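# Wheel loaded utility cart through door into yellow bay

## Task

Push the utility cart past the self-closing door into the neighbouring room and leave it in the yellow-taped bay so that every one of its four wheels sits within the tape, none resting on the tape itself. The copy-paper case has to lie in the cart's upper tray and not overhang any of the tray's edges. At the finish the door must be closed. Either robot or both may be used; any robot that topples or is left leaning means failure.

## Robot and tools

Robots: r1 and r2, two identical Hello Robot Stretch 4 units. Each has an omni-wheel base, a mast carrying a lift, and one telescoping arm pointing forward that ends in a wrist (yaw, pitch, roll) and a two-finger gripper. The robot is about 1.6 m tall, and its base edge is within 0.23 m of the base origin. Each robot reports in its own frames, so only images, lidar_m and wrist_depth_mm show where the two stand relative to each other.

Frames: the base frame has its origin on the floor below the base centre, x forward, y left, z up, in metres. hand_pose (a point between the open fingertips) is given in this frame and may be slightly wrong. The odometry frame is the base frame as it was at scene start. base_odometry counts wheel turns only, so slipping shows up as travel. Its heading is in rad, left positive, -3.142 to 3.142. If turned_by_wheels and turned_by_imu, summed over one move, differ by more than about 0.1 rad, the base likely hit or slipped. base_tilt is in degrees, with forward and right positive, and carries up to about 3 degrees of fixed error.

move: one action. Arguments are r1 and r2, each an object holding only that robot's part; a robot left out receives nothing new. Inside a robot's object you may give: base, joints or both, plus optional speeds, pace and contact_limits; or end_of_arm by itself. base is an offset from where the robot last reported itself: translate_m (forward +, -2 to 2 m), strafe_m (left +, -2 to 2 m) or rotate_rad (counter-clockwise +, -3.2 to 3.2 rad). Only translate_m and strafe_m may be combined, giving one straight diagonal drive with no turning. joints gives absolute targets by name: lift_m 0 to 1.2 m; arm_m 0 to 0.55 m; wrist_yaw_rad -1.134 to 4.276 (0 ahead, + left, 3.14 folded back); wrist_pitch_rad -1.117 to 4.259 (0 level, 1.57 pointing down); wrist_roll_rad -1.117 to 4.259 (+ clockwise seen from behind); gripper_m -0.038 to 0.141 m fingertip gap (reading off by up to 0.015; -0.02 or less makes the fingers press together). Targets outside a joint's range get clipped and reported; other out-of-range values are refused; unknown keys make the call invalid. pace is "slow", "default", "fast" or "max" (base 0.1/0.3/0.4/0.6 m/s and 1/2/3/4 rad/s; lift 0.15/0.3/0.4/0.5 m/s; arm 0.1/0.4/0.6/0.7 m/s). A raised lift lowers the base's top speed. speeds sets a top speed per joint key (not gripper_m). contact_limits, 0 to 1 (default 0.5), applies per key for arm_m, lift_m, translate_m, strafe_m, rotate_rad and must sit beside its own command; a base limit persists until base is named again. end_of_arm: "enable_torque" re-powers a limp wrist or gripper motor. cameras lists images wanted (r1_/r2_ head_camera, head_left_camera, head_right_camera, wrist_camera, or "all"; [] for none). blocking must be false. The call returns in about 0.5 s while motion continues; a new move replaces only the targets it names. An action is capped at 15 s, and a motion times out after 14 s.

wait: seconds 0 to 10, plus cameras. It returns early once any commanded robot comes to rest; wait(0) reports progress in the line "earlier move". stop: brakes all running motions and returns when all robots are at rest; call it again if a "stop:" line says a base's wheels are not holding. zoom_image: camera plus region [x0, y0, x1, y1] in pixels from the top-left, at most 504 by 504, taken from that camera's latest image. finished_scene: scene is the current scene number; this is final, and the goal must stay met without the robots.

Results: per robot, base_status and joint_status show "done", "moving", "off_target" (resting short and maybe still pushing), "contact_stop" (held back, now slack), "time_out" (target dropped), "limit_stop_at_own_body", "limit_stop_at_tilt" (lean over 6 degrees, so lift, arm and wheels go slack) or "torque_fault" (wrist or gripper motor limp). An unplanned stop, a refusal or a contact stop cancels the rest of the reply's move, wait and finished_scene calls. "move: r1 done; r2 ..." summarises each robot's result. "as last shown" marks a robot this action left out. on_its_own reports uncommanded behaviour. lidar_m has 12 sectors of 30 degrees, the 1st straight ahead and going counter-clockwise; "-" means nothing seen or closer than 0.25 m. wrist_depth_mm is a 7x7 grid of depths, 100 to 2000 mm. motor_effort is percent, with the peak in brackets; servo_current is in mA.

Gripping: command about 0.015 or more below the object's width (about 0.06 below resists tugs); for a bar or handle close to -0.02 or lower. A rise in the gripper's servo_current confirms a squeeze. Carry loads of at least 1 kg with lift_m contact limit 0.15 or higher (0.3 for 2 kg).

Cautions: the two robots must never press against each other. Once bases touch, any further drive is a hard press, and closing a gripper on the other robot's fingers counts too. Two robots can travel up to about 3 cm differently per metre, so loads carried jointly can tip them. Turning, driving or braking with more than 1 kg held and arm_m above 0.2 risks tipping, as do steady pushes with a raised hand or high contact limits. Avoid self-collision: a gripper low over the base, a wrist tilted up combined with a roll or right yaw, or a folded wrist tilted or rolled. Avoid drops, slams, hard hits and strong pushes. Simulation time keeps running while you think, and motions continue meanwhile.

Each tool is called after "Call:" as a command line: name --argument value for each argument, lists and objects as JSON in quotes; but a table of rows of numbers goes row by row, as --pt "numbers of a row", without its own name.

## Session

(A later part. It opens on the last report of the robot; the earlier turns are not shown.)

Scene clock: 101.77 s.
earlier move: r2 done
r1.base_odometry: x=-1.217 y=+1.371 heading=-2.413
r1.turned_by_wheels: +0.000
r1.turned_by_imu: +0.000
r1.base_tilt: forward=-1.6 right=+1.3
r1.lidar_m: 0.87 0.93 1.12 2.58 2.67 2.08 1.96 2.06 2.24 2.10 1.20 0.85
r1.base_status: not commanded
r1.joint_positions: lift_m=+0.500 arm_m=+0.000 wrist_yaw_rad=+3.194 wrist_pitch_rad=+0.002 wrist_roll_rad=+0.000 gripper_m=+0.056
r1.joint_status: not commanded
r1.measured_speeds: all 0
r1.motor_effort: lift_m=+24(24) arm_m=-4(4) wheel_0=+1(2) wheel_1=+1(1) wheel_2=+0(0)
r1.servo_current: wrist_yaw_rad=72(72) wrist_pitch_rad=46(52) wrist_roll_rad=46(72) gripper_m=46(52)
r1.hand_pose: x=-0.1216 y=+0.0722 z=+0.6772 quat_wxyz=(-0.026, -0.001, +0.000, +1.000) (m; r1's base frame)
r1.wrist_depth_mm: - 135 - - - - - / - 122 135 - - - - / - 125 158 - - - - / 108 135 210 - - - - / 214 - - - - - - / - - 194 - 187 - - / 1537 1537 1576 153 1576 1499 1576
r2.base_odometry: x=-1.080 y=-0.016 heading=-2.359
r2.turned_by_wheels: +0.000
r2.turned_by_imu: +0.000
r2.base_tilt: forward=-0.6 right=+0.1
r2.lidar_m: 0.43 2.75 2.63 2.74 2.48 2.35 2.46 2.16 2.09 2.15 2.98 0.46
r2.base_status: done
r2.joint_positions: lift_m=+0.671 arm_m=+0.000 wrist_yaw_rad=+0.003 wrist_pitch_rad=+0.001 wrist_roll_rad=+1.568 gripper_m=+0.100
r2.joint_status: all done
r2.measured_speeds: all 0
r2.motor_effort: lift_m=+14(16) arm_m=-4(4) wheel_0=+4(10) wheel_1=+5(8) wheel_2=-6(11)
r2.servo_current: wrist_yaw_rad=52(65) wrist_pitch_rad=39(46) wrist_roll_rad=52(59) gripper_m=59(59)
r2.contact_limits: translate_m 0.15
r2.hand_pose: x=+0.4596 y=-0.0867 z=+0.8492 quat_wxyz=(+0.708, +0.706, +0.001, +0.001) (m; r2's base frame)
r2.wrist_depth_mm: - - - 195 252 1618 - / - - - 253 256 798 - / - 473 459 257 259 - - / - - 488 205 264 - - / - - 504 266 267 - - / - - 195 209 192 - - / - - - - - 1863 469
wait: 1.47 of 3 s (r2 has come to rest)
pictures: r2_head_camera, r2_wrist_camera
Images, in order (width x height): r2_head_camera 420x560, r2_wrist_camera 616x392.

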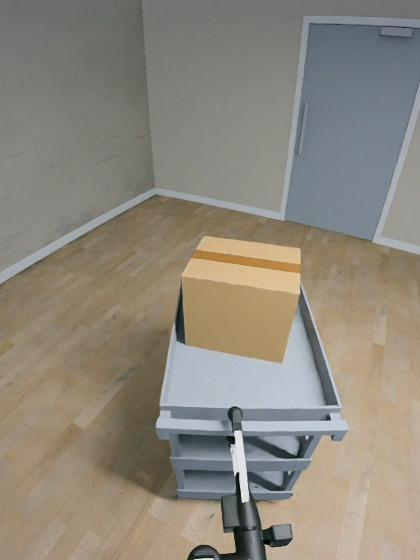

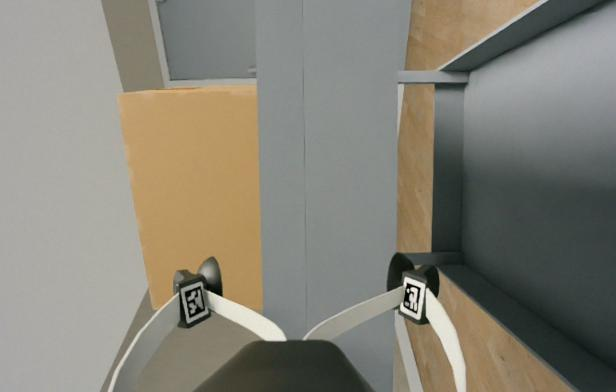

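Call:
move --blocking false --cameras '[]' --r2 '{"joints":{"lift_m":0.662,"gripper_m":0.135}}'

Call:
wait --seconds 2 --cameras '[]'

Call:
move --blocking false --cameras '[]' --r2 '{"base":{"translate_m":0.045},"pace":"slow","contact_limits":{"translate_m":0.1}}'

Call:
wait --seconds 3 --cameras '["r2_head_camera","r2_wrist_camera"]'

Scene clock: 117.87 s.
move: r2 moving
r1: as last shown
r1.lidar_m: 0.87 0.91 1.13 2.58 2.70 2.09 1.96 2.05 2.24 2.11 1.21 0.85
r1.servo_current: wrist_yaw_rad=52(65) wrist_pitch_rad=39(46) wrist_roll_rad=52(59) gripper_m=39(46)
r1.wrist_depth_mm: - 134 - - - - - / - 122 135 - - - - / - 125 158 - - - - / 107 135 210 - - - - / 214 - - - - - - / - - 193 - 187 - - / 1537 1537 1537 153 1576 1430 1576
r2.base_odometry: x=-1.080 y=-0.016 heading=-2.359
r2.turned_by_wheels: +0.000
r2.turned_by_imu: +0.000
r2.base_tilt: forward=-0.7 right=+0.1
r2.lidar_m: 0.43 2.78 2.63 2.75 2.44 2.36 2.44 2.16 2.09 2.19 3.01 0.45
r2.base_status: not commanded
r2.joint_positions: lift_m=+0.662 arm_m=+0.000 wrist_yaw_rad=+0.003 wrist_pitch_rad=+0.001 wrist_roll_rad=+1.568 gripper_m=+0.115
r2.joint_status: lift_m moving; gripper_m moving
r2.measured_speeds: all 0
r2.motor_effort: lift_m=+14(15) arm_m=-4(4) wheel_0=+5(5) wheel_1=+5(5) wheel_2=-6(6)
r2.servo_current: wrist_yaw_rad=39(52) wrist_pitch_rad=46(46) wrist_roll_rad=52(52) gripper_m=130(130)
r2.contact_limits: translate_m 0.15
r2.hand_pose: x=+0.4596 y=-0.0867 z=+0.8402 quat_wxyz=(+0.708, +0.706, +0.001, +0.001) (m; r2's base frame)
r2.wrist_depth_mm: - - - 250 - 1756 - / - - 452 254 257 - - / - 469 459 259 854 - - / - 496 488 262 854 866 - / - - 500 267 267 - - / - - 202 210 189 - - / - - - - - 1661 462
pictures: none
No camera images: "cameras" was empty.

Scene clock: 118.70 s.
earlier move: r2 done
r1.base_odometry: x=-1.217 y=+1.371 heading=-2.413
r1.turned_by_wheels: +0.000
r1.turned_by_imu: +0.000
r1.base_tilt: forward=-1.6 right=+1.3
r1.lidar_m: 0.86 0.90 1.12 2.59 2.69 2.07 1.95 2.04 2.24 2.11 1.22 0.84
r1.base_status: not commanded
r1.joint_positions: lift_m=+0.500 arm_m=+0.000 wrist_yaw_rad=+3.194 wrist_pitch_rad=+0.002 wrist_roll_rad=+0.000 gripper_m=+0.056
r1.joint_status: not commanded
r1.measured_speeds: all 0
r1.motor_effort: lift_m=+24(24) arm_m=-4(4) wheel_0=+1(2) wheel_1=+1(1) wheel_2=+0(0)
r1.servo_current: wrist_yaw_rad=39(65) wrist_pitch_rad=46(46) wrist_roll_rad=33(59) gripper_m=46(52)
r1.hand_pose: x=-0.1216 y=+0.0722 z=+0.6772 quat_wxyz=(-0.026, -0.001, +0.000, +1.000) (m; r1's base frame)
r1.wrist_depth_mm: - 134 - - - - - / - 122 134 - - - - / - 125 158 - - - - / 108 136 210 - - - - / 213 - - - - - - / - - 194 - 188 - - / 1537 1537 1576 153 1537 1499 1618
r2.base_odometry: x=-1.080 y=-0.016 heading=-2.359
r2.turned_by_wheels: +0.000
r2.turned_by_imu: +0.000
r2.base_tilt: forward=-0.6 right=+0.1
r2.lidar_m: 0.43 2.73 2.63 2.75 2.45 2.35 2.48 2.20 2.06 2.19 3.03 0.45
r2.base_status: not commanded
r2.joint_positions: lift_m=+0.662 arm_m=+0.000 wrist_yaw_rad=+0.003 wrist_pitch_rad=+0.001 wrist_roll_rad=+1.568 gripper_m=+0.135
r2.joint_status: all done
r2.measured_speeds: all 0
r2.motor_effort: lift_m=+14(15) arm_m=-4(4) wheel_0=+4(5) wheel_1=+5(5) wheel_2=-5(6)
r2.servo_current: wrist_yaw_rad=52(59) wrist_pitch_rad=39(46) wrist_roll_rad=52(65) gripper_m=59(130)
r2.contact_limits: translate_m 0.15
r2.hand_pose: x=+0.4596 y=-0.0867 z=+0.8402 quat_wxyz=(+0.708, +0.706, +0.001, +0.001) (m; r2's base frame)
r2.wrist_depth_mm: - - - 249 - 1756 - / - - 449 255 256 - - / - 469 462 258 854 - - / - 496 480 262 866 866 - / - - 508 266 268 - - / - - 209 209 198 211 - / - - - - - 1808 462
wait: 0.83 of 2 s (r2 has come to rest)
pictures: none
No camera images: "cameras" was empty.

Scene clock: 119.20 s.
move: r2 moving
r1: as last shown
r1.lidar_m: 0.87 0.93 1.12 2.59 2.68 2.09 1.96 2.05 2.22 2.12 1.21 0.83
r1.servo_current: wrist_yaw_rad=65(65) wrist_pitch_rad=39(52) wrist_roll_rad=52(65) gripper_m=39(46)
r1.wrist_depth_mm: - 134 - - - - - / - 122 135 - - - - / - 125 158 - - - - / 108 135 211 - - - - / 213 - - - - - - / - - 193 - 187 - - / 1499 1576 1499 154 1618 1464 1618
r2.base_odometry: x=-1.089 y=-0.025 heading=-2.359
r2.turned_by_wheels: +0.000
r2.turned_by_imu: +0.000
r2.base_tilt: forward=-0.7 right=+0.1
r2.lidar_m: 0.42 2.75 2.61 2.76 2.45 2.34 2.48 2.20 2.10 2.18 2.99 0.46
r2.base_status: translate_m moving
r2.joint_positions: lift_m=+0.662 arm_m=+0.000 wrist_yaw_rad=+0.003 wrist_pitch_rad=+0.001 wrist_roll_rad=+1.568 gripper_m=+0.135
r2.joint_status: not commanded
r2.measured_speeds: translate_m=+0.049 strafe_m=+0.000 rotate_rad=+0.002 lift_m=+0.000 arm_m=+0.000 wrist_yaw_rad=+0.000 wrist_pitch_rad=+0.000 wrist_roll_rad=+0.000
r2.motor_effort: lift_m=+14(14) arm_m=-4(4) wheel_0=+7(8) wheel_1=+4(7) wheel_2=-10(11)
r2.servo_current: wrist_yaw_rad=52(52) wrist_pitch_rad=39(52) wrist_roll_rad=46(52) gripper_m=52(52)
r2.contact_limits: translate_m 0.1
r2.hand_pose: x=+0.4596 y=-0.0867 z=+0.8402 quat_wxyz=(+0.708, +0.706, +0.001, +0.001) (m; r2's base frame)
r2.wrist_depth_mm: - - - 240 - 1756 - / - - 439 245 245 - - / - 459 449 247 250 - - / - 488 473 252 254 - - / - - 492 255 257 - - / - - 199 198 196 211 - / - - - - - 1808 459
pictures: none
No camera images: "cameras" was empty.

Scene clock: 120.33 s.
earlier move: r2 done
r1.base_odometry: x=-1.217 y=+1.371 heading=-2.413
r1.turned_by_wheels: +0.000
r1.turned_by_imu: +0.000
r1.base_tilt: forward=-1.6 right=+1.3
r1.lidar_m: 0.86 0.92 1.12 2.58 2.64 2.06 1.96 2.05 2.20 2.11 1.20 0.84
r1.base_status: not commanded
r1.joint_positions: lift_m=+0.500 arm_m=+0.000 wrist_yaw_rad=+3.194 wrist_pitch_rad=+0.002 wrist_roll_rad=+0.000 gripper_m=+0.056
r1.joint_status: not commanded
r1.measured_speeds: all 0
r1.motor_effort: lift_m=+24(24) arm_m=-4(4) wheel_0=+2(2) wheel_1=+1(1) wheel_2=+0(0)
r1.servo_current: wrist_yaw_rad=39(65) wrist_pitch_rad=46(52) wrist_roll_rad=39(65) gripper_m=39(46)
r1.hand_pose: x=-0.1216 y=+0.0722 z=+0.6772 quat_wxyz=(-0.026, -0.001, +0.000, +1.000) (m; r1's base frame)
r1.wrist_depth_mm: - 135 - - - - - / - 122 135 - - - - / - 125 158 - - - - / 108 135 210 - - - - / 213 - - - - - - / - - 193 - 187 - - / 1537 1576 1537 153 1618 1464 1661
r2.base_odometry: x=-1.111 y=-0.048 heading=-2.359
r2.turned_by_wheels: +0.000
r2.turned_by_imu: +0.000
r2.base_tilt: forward=-0.7 right=+0.1
r2.lidar_m: 0.39 2.74 2.60 2.75 2.49 2.40 2.49 2.19 2.10 2.21 3.04 0.42
r2.base_status: done
r2.joint_positions: lift_m=+0.662 arm_m=+0.000 wrist_yaw_rad=+0.002 wrist_pitch_rad=+0.001 wrist_roll_rad=+1.568 gripper_m=+0.135
r2.joint_status: not commanded
r2.measured_speeds: all 0
r2.motor_effort: lift_m=+14(14) arm_m=-4(4) wheel_0=+5(10) wheel_1=+5(7) wheel_2=-8(12)
r2.servo_current: wrist_yaw_rad=39(65) wrist_pitch_rad=39(52) wrist_roll_rad=52(59) gripper_m=46(52)
r2.contact_limits: translate_m 0.1
r2.hand_pose: x=+0.4595 y=-0.0868 z=+0.8402 quat_wxyz=(+0.708, +0.706, +0.001, +0.000) (m; r2's base frame)
r2.wrist_depth_mm: - - - 209 211 1708 - / - - 410 213 213 788 - / - 424 415 216 217 798 - / - 449 433 220 220 820 - / - 469 459 223 224 798 - / - 215 171 165 213 212 - / - - - - - 1808 469
wait: 1.13 of 3 s (r2 has come to rest)
pictures: r2_head_camera, r2_wrist_camera
Images, in order (width x height): r2_head_camera 420x560, r2_wrist_camera 616x392.

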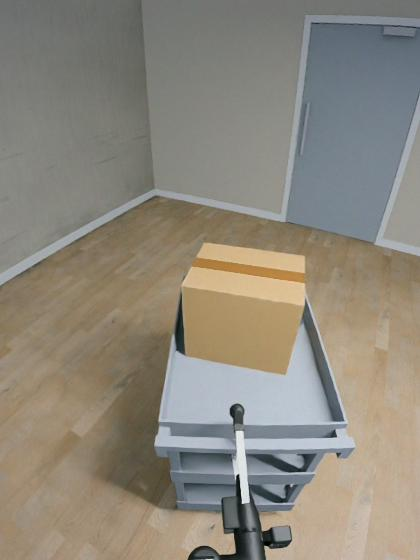

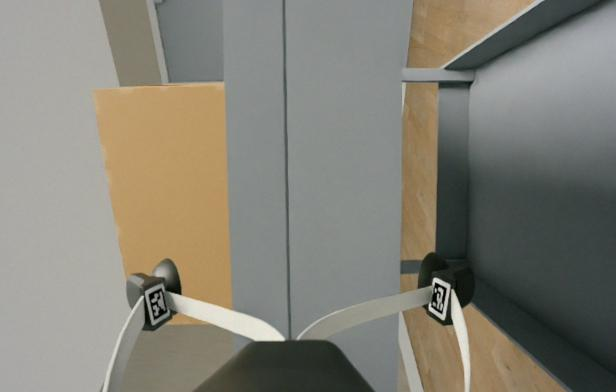

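Call:
zoom_image --camera "r2_head_camera" --region '[140, 380, 370, 520]'

Scaled by 2.191 from the camera's 420x560 image, which has a finer 1200x1600 frame.

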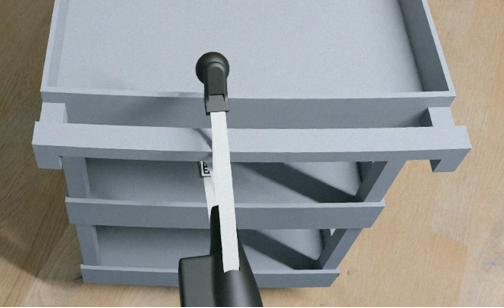

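Call:
move --blocking false --cameras '[]' --r2 '{"joints":{"gripper_m":-0.02}}'

Call:
wait --seconds 3 --cameras '["r2_head_camera","r2_wrist_camera"]'

Scene clock: 138.77 s.
move: r2 moving
r1: as last shown
r1.base_tilt: forward=-1.5 right=+1.2
r1.lidar_m: 0.87 0.91 1.13 2.59 2.66 2.09 1.97 2.04 2.22 2.10 1.20 0.82
r1.motor_effort: lift_m=+24(24) arm_m=-4(4) wheel_0=+1(2) wheel_1=+1(1) wheel_2=+0(0)
r1.servo_current: wrist_yaw_rad=46(59) wrist_pitch_rad=46(46) wrist_roll_rad=33(72) gripper_m=46(46)
r1.wrist_depth_mm: - 135 - - - - - / - 122 135 - - - - / - 125 158 - - - - / 108 135 211 - - - - / 213 - - - - - - / - - 193 - 187 - - / 1499 1576 1576 153 1618 1499 1576
r2.base_odometry: x=-1.111 y=-0.048 heading=-2.359
r2.turned_by_wheels: +0.000
r2.turned_by_imu: +0.000
r2.base_tilt: forward=-0.7 right=+0.1
r2.lidar_m: 0.37 2.74 2.61 2.70 2.50 2.41 2.52 2.19 2.11 2.21 3.02 0.41
r2.base_status: not commanded
r2.joint_positions: lift_m=+0.662 arm_m=+0.000 wrist_yaw_rad=+0.002 wrist_pitch_rad=+0.001 wrist_roll_rad=+1.568 gripper_m=+0.123
r2.joint_status: gripper_m moving
r2.measured_speeds: all 0
r2.motor_effort: lift_m=+14(14) arm_m=-4(4) wheel_0=+5(6) wheel_1=+4(5) wheel_2=-8(8)
r2.servo_current: wrist_yaw_rad=46(59) wrist_pitch_rad=39(46) wrist_roll_rad=59(59) gripper_m=72(104)
r2.contact_limits: translate_m 0.1
r2.hand_pose: x=+0.4595 y=-0.0868 z=+0.8402 quat_wxyz=(+0.708, +0.706, +0.001, +0.000) (m; r2's base frame)
r2.wrist_depth_mm: - - - 208 210 1863 - / - - 410 213 213 741 - / - 424 415 215 216 809 - / - 449 436 219 219 820 - / - 477 459 222 222 820 - / - - 181 224 215 210 - / - - - - - 1756 466
pictures: none
No camera images: "cameras" was empty.

Scene clock: 140.77 s.
earlier move: r2 done
r1.base_odometry: x=-1.217 y=+1.371 heading=-2.413
r1.turned_by_wheels: +0.000
r1.turned_by_imu: +0.000
r1.base_tilt: forward=-1.6 right=+1.3
r1.lidar_m: 0.89 0.91 1.11 2.57 2.69 2.07 1.96 2.05 2.23 2.09 1.23 0.83
r1.base_status: not commanded
r1.joint_positions: lift_m=+0.500 arm_m=+0.000 wrist_yaw_rad=+3.194 wrist_pitch_rad=+0.002 wrist_roll_rad=+0.000 gripper_m=+0.056
r1.joint_status: not commanded
r1.measured_speeds: all 0
r1.motor_effort: lift_m=+24(24) arm_m=-4(4) wheel_0=+1(2) wheel_1=+1(1) wheel_2=+0(0)
r1.servo_current: wrist_yaw_rad=39(65) wrist_pitch_rad=39(52) wrist_roll_rad=52(72) gripper_m=39(46)
r1.hand_pose: x=-0.1216 y=+0.0722 z=+0.6772 quat_wxyz=(-0.026, -0.001, +0.000, +1.000) (m; r1's base frame)
r1.wrist_depth_mm: - 134 - - - - - / - 122 135 - - - - / - 125 158 - - - - / 107 135 210 - - - - / 214 - - - - - - / - - 193 - 187 - - / 1537 1537 1537 153 1576 1464 1661
r2.base_odometry: x=-1.111 y=-0.048 heading=-2.359
r2.turned_by_wheels: +0.000
r2.turned_by_imu: +0.000
r2.base_tilt: forward=-0.7 right=+0.1
r2.lidar_m: 0.37 2.76 2.60 2.71 2.51 2.40 2.50 2.21 2.10 2.19 3.02 0.41
r2.base_status: not commanded
r2.joint_positions: lift_m=+0.662 arm_m=+0.000 wrist_yaw_rad=+0.000 wrist_pitch_rad=+0.004 wrist_roll_rad=+1.568 gripper_m=-0.018
r2.joint_status: all done
r2.measured_speeds: all 0
r2.motor_effort: lift_m=+16(16) arm_m=+7(7) wheel_0=+5(6) wheel_1=+3(5) wheel_2=-8(8)
r2.servo_current: wrist_yaw_rad=46(59) wrist_pitch_rad=46(52) wrist_roll_rad=33(59) gripper_m=176(436)
r2.contact_limits: translate_m 0.1
r2.hand_pose: x=+0.4591 y=-0.0875 z=+0.8394 quat_wxyz=(+0.708, +0.706, +0.001, -0.001) (m; r2's base frame)
r2.wrist_depth_mm: - - - 216 216 1808 - / - - 418 220 220 778 - / - 427 421 223 224 809 - / - 452 439 224 225 820 - / - 473 462 227 228 - - / - 492 176 232 178 - - / - 157 - - - 1708 -
wait: 2.00 of 3 s (r2 has come to rest)
pictures: r2_head_camera, r2_wrist_camera
Images, in order (width x height): r2_head_camera 420x560, r2_wrist_camera 616x392.

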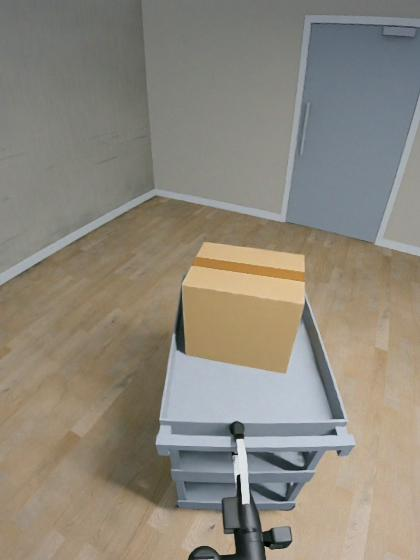

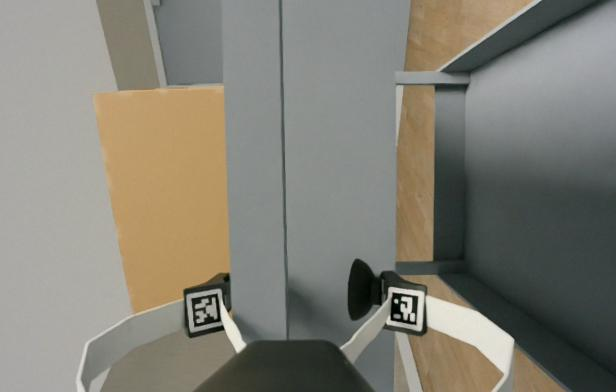

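Call:
zoom_image --camera "r2_wrist_camera" --region '[60, 180, 540, 392]'

Call:
zoom_image --camera "r2_head_camera" --region '[140, 380, 370, 520]'

Scaled by 1.050.

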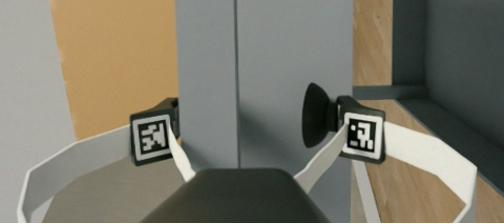

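Scaled by 2.191 from the camera's 420x560 image, which has a finer 1200x1600 frame.

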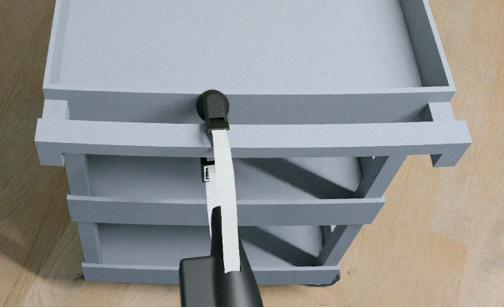

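Call:
move --blocking false --cameras '[]' --r2 '{"joints":{"gripper_m":0.12}}'

Call:
wait --seconds 2.5 --cameras '[]'

Call:
move --blocking false --cameras '[]' --r2 '{"joints":{"lift_m":0.686},"pace":"slow"}'

Call:
wait --seconds 1.5 --cameras '["r2_wrist_camera"]'

Call:
move --blocking false --cameras '[]' --r2 '{"joints":{"gripper_m":-0.02}}'

Call:
wait --seconds 3 --cameras '["r2_head_camera","r2_wrist_camera"]'

Scene clock: 161.60 s.
move: r2 moving
r1: as last shown
r1.base_tilt: forward=-1.6 right=+1.2
r1.lidar_m: 0.87 0.93 1.10 2.59 2.69 2.09 1.96 2.07 2.20 2.11 1.22 0.83
r1.servo_current: wrist_yaw_rad=39(59) wrist_pitch_rad=39(46) wrist_roll_rad=39(59) gripper_m=39(46)
r1.wrist_depth_mm: - 134 - - - - - / - 122 135 - - - - / - 125 159 - - - - / 108 135 211 - - - - / 213 - - - - - - / - - 194 - 187 - - / 1537 1499 1537 154 1576 1464 1618
r2.base_odometry: x=-1.111 y=-0.048 heading=-2.359
r2.turned_by_wheels: +0.000
r2.turned_by_imu: +0.000
r2.base_tilt: forward=-0.7 right=+0.1
r2.lidar_m: 0.40 2.73 2.63 2.70 2.50 2.41 2.52 2.19 2.12 2.21 3.03 0.40
r2.base_status: not commanded
r2.joint_positions: lift_m=+0.662 arm_m=+0.000 wrist_yaw_rad=-0.002 wrist_pitch_rad=+0.004 wrist_roll_rad=+1.568 gripper_m=+0.005
r2.joint_status: gripper_m moving
r2.measured_speeds: translate_m=+0.000 strafe_m=+0.000 rotate_rad=+0.000 lift_m=+0.000 arm_m=+0.000 wrist_yaw_rad=-0.004 wrist_pitch_rad=+0.000 wrist_roll_rad=+0.000
r2.motor_effort: lift_m=+16(16) arm_m=+7(7) wheel_0=+5(6) wheel_1=+4(4) wheel_2=-8(8)
r2.servo_current: wrist_yaw_rad=59(65) wrist_pitch_rad=39(52) wrist_roll_rad=52(59) gripper_m=52(182)
r2.contact_limits: translate_m 0.1
r2.hand_pose: x=+0.4590 y=-0.0879 z=+0.8394 quat_wxyz=(+0.708, +0.706, +0.001, -0.002) (m; r2's base frame)
r2.wrist_depth_mm: - - - 219 220 1808 - / - - 418 223 224 778 - / - 436 424 225 226 798 - / - 452 442 228 229 798 - / - 477 466 230 230 - - / - 492 178 234 181 - - / - - - - - 1756 -
pictures: none
No camera images: "cameras" was empty.

Scene clock: 163.27 s.
earlier move: r2 done
r1.base_odometry: x=-1.217 y=+1.371 heading=-2.413
r1.turned_by_wheels: +0.000
r1.turned_by_imu: +0.000
r1.base_tilt: forward=-1.6 right=+1.3
r1.lidar_m: 0.87 0.91 1.11 2.59 2.69 2.07 1.95 2.07 2.21 2.09 1.19 0.81
r1.base_status: not commanded
r1.joint_positions: lift_m=+0.500 arm_m=+0.000 wrist_yaw_rad=+3.194 wrist_pitch_rad=+0.002 wrist_roll_rad=+0.000 gripper_m=+0.056
r1.joint_status: not commanded
r1.measured_speeds: all 0
r1.motor_effort: lift_m=+24(24) arm_m=-4(4) wheel_0=+1(2) wheel_1=+1(1) wheel_2=+0(0)
r1.servo_current: wrist_yaw_rad=33(65) wrist_pitch_rad=46(52) wrist_roll_rad=72(72) gripper_m=46(52)
r1.hand_pose: x=-0.1216 y=+0.0722 z=+0.6772 quat_wxyz=(-0.026, -0.001, +0.000, +1.000) (m; r1's base frame)
r1.wrist_depth_mm: - 134 - - - - - / - 122 135 - - - - / - 125 158 - - - - / 108 135 211 - - - - / 213 - - - - - - / - - 193 - 187 - - / 1576 1576 1537 153 1618 1430 1661
r2.base_odometry: x=-1.111 y=-0.048 heading=-2.359
r2.turned_by_wheels: +0.000
r2.turned_by_imu: +0.000
r2.base_tilt: forward=-0.6 right=+0.1
r2.lidar_m: 0.39 2.73 2.62 2.72 2.47 2.41 2.55 2.20 2.08 2.21 3.01 0.42
r2.base_status: not commanded
r2.joint_positions: lift_m=+0.662 arm_m=+0.000 wrist_yaw_rad=-0.002 wrist_pitch_rad=+0.003 wrist_roll_rad=+1.568 gripper_m=+0.120
r2.joint_status: all done
r2.measured_speeds: all 0
r2.motor_effort: lift_m=+16(16) arm_m=+7(7) wheel_0=+5(6) wheel_1=+3(4) wheel_2=-8(8)
r2.servo_current: wrist_yaw_rad=52(65) wrist_pitch_rad=39(52) wrist_roll_rad=46(59) gripper_m=52(182)
r2.contact_limits: translate_m 0.1
r2.hand_pose: x=+0.4589 y=-0.0880 z=+0.8394 quat_wxyz=(+0.708, +0.706, +0.000, -0.002) (m; r2's base frame)
r2.wrist_depth_mm: - - - 229 229 1708 - / - - 430 231 234 809 - / - 442 436 234 236 820 - / - 469 459 238 238 842 - / - - 480 240 241 854 - / - - 189 183 191 - - / - - - - - 1921 469
wait: 1.67 of 2.5 s (r2 has come to rest)
pictures: none
No camera images: "cameras" was empty.

Scene clock: 163.77 s.
move: r2 moving
r1: as last shown
r1.base_tilt: forward=-1.6 right=+1.2
r1.lidar_m: 0.85 0.90 1.12 2.59 2.69 2.05 1.97 2.04 2.23 2.10 1.22 0.85
r1.motor_effort: lift_m=+24(24) arm_m=-4(4) wheel_0=+2(2) wheel_1=+1(1) wheel_2=+0(0)
r1.servo_current: wrist_yaw_rad=39(52) wrist_pitch_rad=39(46) wrist_roll_rad=46(52) gripper_m=39(46)
r1.wrist_depth_mm: - 135 - - - - - / - 122 134 - - - - / - 125 158 - - - - / 108 135 211 - - - - / 213 - - - - - - / - - 193 - 187 - - / 1537 1537 1537 154 1576 1430 1661
r2.base_odometry: x=-1.111 y=-0.048 heading=-2.359
r2.turned_by_wheels: +0.000
r2.turned_by_imu: +0.000
r2.base_tilt: forward=-0.7 right=+0.0
r2.lidar_m: 0.41 2.73 2.61 2.72 2.51 2.40 2.50 2.18 2.10 2.21 3.00 0.43
r2.base_status: not commanded
r2.joint_positions: lift_m=+0.682 arm_m=+0.000 wrist_yaw_rad=-0.002 wrist_pitch_rad=+0.003 wrist_roll_rad=+1.568 gripper_m=+0.120
r2.joint_status: lift_m moving
r2.measured_speeds: translate_m=+0.000 strafe_m=+0.000 rotate_rad=+0.000 lift_m=+0.041 arm_m=+0.000 wrist_yaw_rad=+0.000 wrist_pitch_rad=+0.000 wrist_roll_rad=+0.000
r2.motor_effort: lift_m=+20(23) arm_m=+7(7) wheel_0=+5(5) wheel_1=+3(4) wheel_2=-8(8)
r2.servo_current: wrist_yaw_rad=46(59) wrist_pitch_rad=39(46) wrist_roll_rad=39(52) gripper_m=52(52)
r2.contact_limits: translate_m 0.1
r2.hand_pose: x=+0.4589 y=-0.0880 z=+0.8595 quat_wxyz=(+0.708, +0.706, +0.000, -0.002) (m; r2's base frame)
r2.wrist_depth_mm: - - - 172 230 1661 - / - - - 175 233 759 - / - 449 439 178 236 831 - / - 473 462 180 239 842 - / - - 484 182 241 854 - / - - 196 183 193 - - / - - - - - 1863 504
pictures: none
No camera images: "cameras" was empty.

Scene clock: 164.23 s.
earlier move: r2 done
r1.base_odometry: x=-1.217 y=+1.371 heading=-2.413
r1.turned_by_wheels: +0.000
r1.turned_by_imu: +0.000
r1.base_tilt: forward=-1.6 right=+1.3
r1.lidar_m: 0.88 0.89 1.11 2.59 2.68 2.07 1.98 2.04 2.22 2.10 1.20 0.84
r1.base_status: not commanded
r1.joint_positions: lift_m=+0.500 arm_m=+0.000 wrist_yaw_rad=+3.194 wrist_pitch_rad=+0.002 wrist_roll_rad=+0.000 gripper_m=+0.056
r1.joint_status: not commanded
r1.measured_speeds: all 0
r1.motor_effort: lift_m=+24(24) arm_m=-4(4) wheel_0=+1(2) wheel_1=+1(1) wheel_2=+0(0)
r1.servo_current: wrist_yaw_rad=52(72) wrist_pitch_rad=46(52) wrist_roll_rad=52(52) gripper_m=39(46)
r1.hand_pose: x=-0.1216 y=+0.0722 z=+0.6772 quat_wxyz=(-0.026, -0.001, +0.000, +1.000) (m; r1's base frame)
r1.wrist_depth_mm: - 135 - - - - - / - 122 135 - - - - / - 125 159 - - - - / 107 135 211 - - - - / 214 - - - - - - / - - 194 - 187 - - / 1537 1537 1464 153 1576 1499 1618
r2.base_odometry: x=-1.111 y=-0.048 heading=-2.359
r2.turned_by_wheels: +0.000
r2.turned_by_imu: +0.000
r2.base_tilt: forward=-0.7 right=+0.0
r2.lidar_m: 0.40 2.76 2.59 2.73 2.49 2.37 2.51 2.17 2.09 2.20 3.03 0.40
r2.base_status: not commanded
r2.joint_positions: lift_m=+0.686 arm_m=+0.000 wrist_yaw_rad=-0.002 wrist_pitch_rad=+0.003 wrist_roll_rad=+1.568 gripper_m=+0.120
r2.joint_status: all done
r2.measured_speeds: all 0
r2.motor_effort: lift_m=+20(23) arm_m=+7(7) wheel_0=+5(5) wheel_1=+3(4) wheel_2=-8(8)
r2.servo_current: wrist_yaw_rad=52(59) wrist_pitch_rad=46(46) wrist_roll_rad=52(52) gripper_m=52(59)
r2.contact_limits: translate_m 0.1
r2.hand_pose: x=+0.4589 y=-0.0880 z=+0.8631 quat_wxyz=(+0.708, +0.706, +0.000, -0.002) (m; r2's base frame)
r2.wrist_depth_mm: - - - 172 229 1708 - / - - - 175 232 778 - / - 445 445 177 236 - - / - - 462 179 239 - - / - - 480 182 240 - - / - - 198 182 195 - - / - - - - - 1756 500
wait: 0.47 of 1.5 s (r2 has come to rest)
pictures: r2_wrist_camera
Images, in order (width x height): r2_wrist_camera 616x392.

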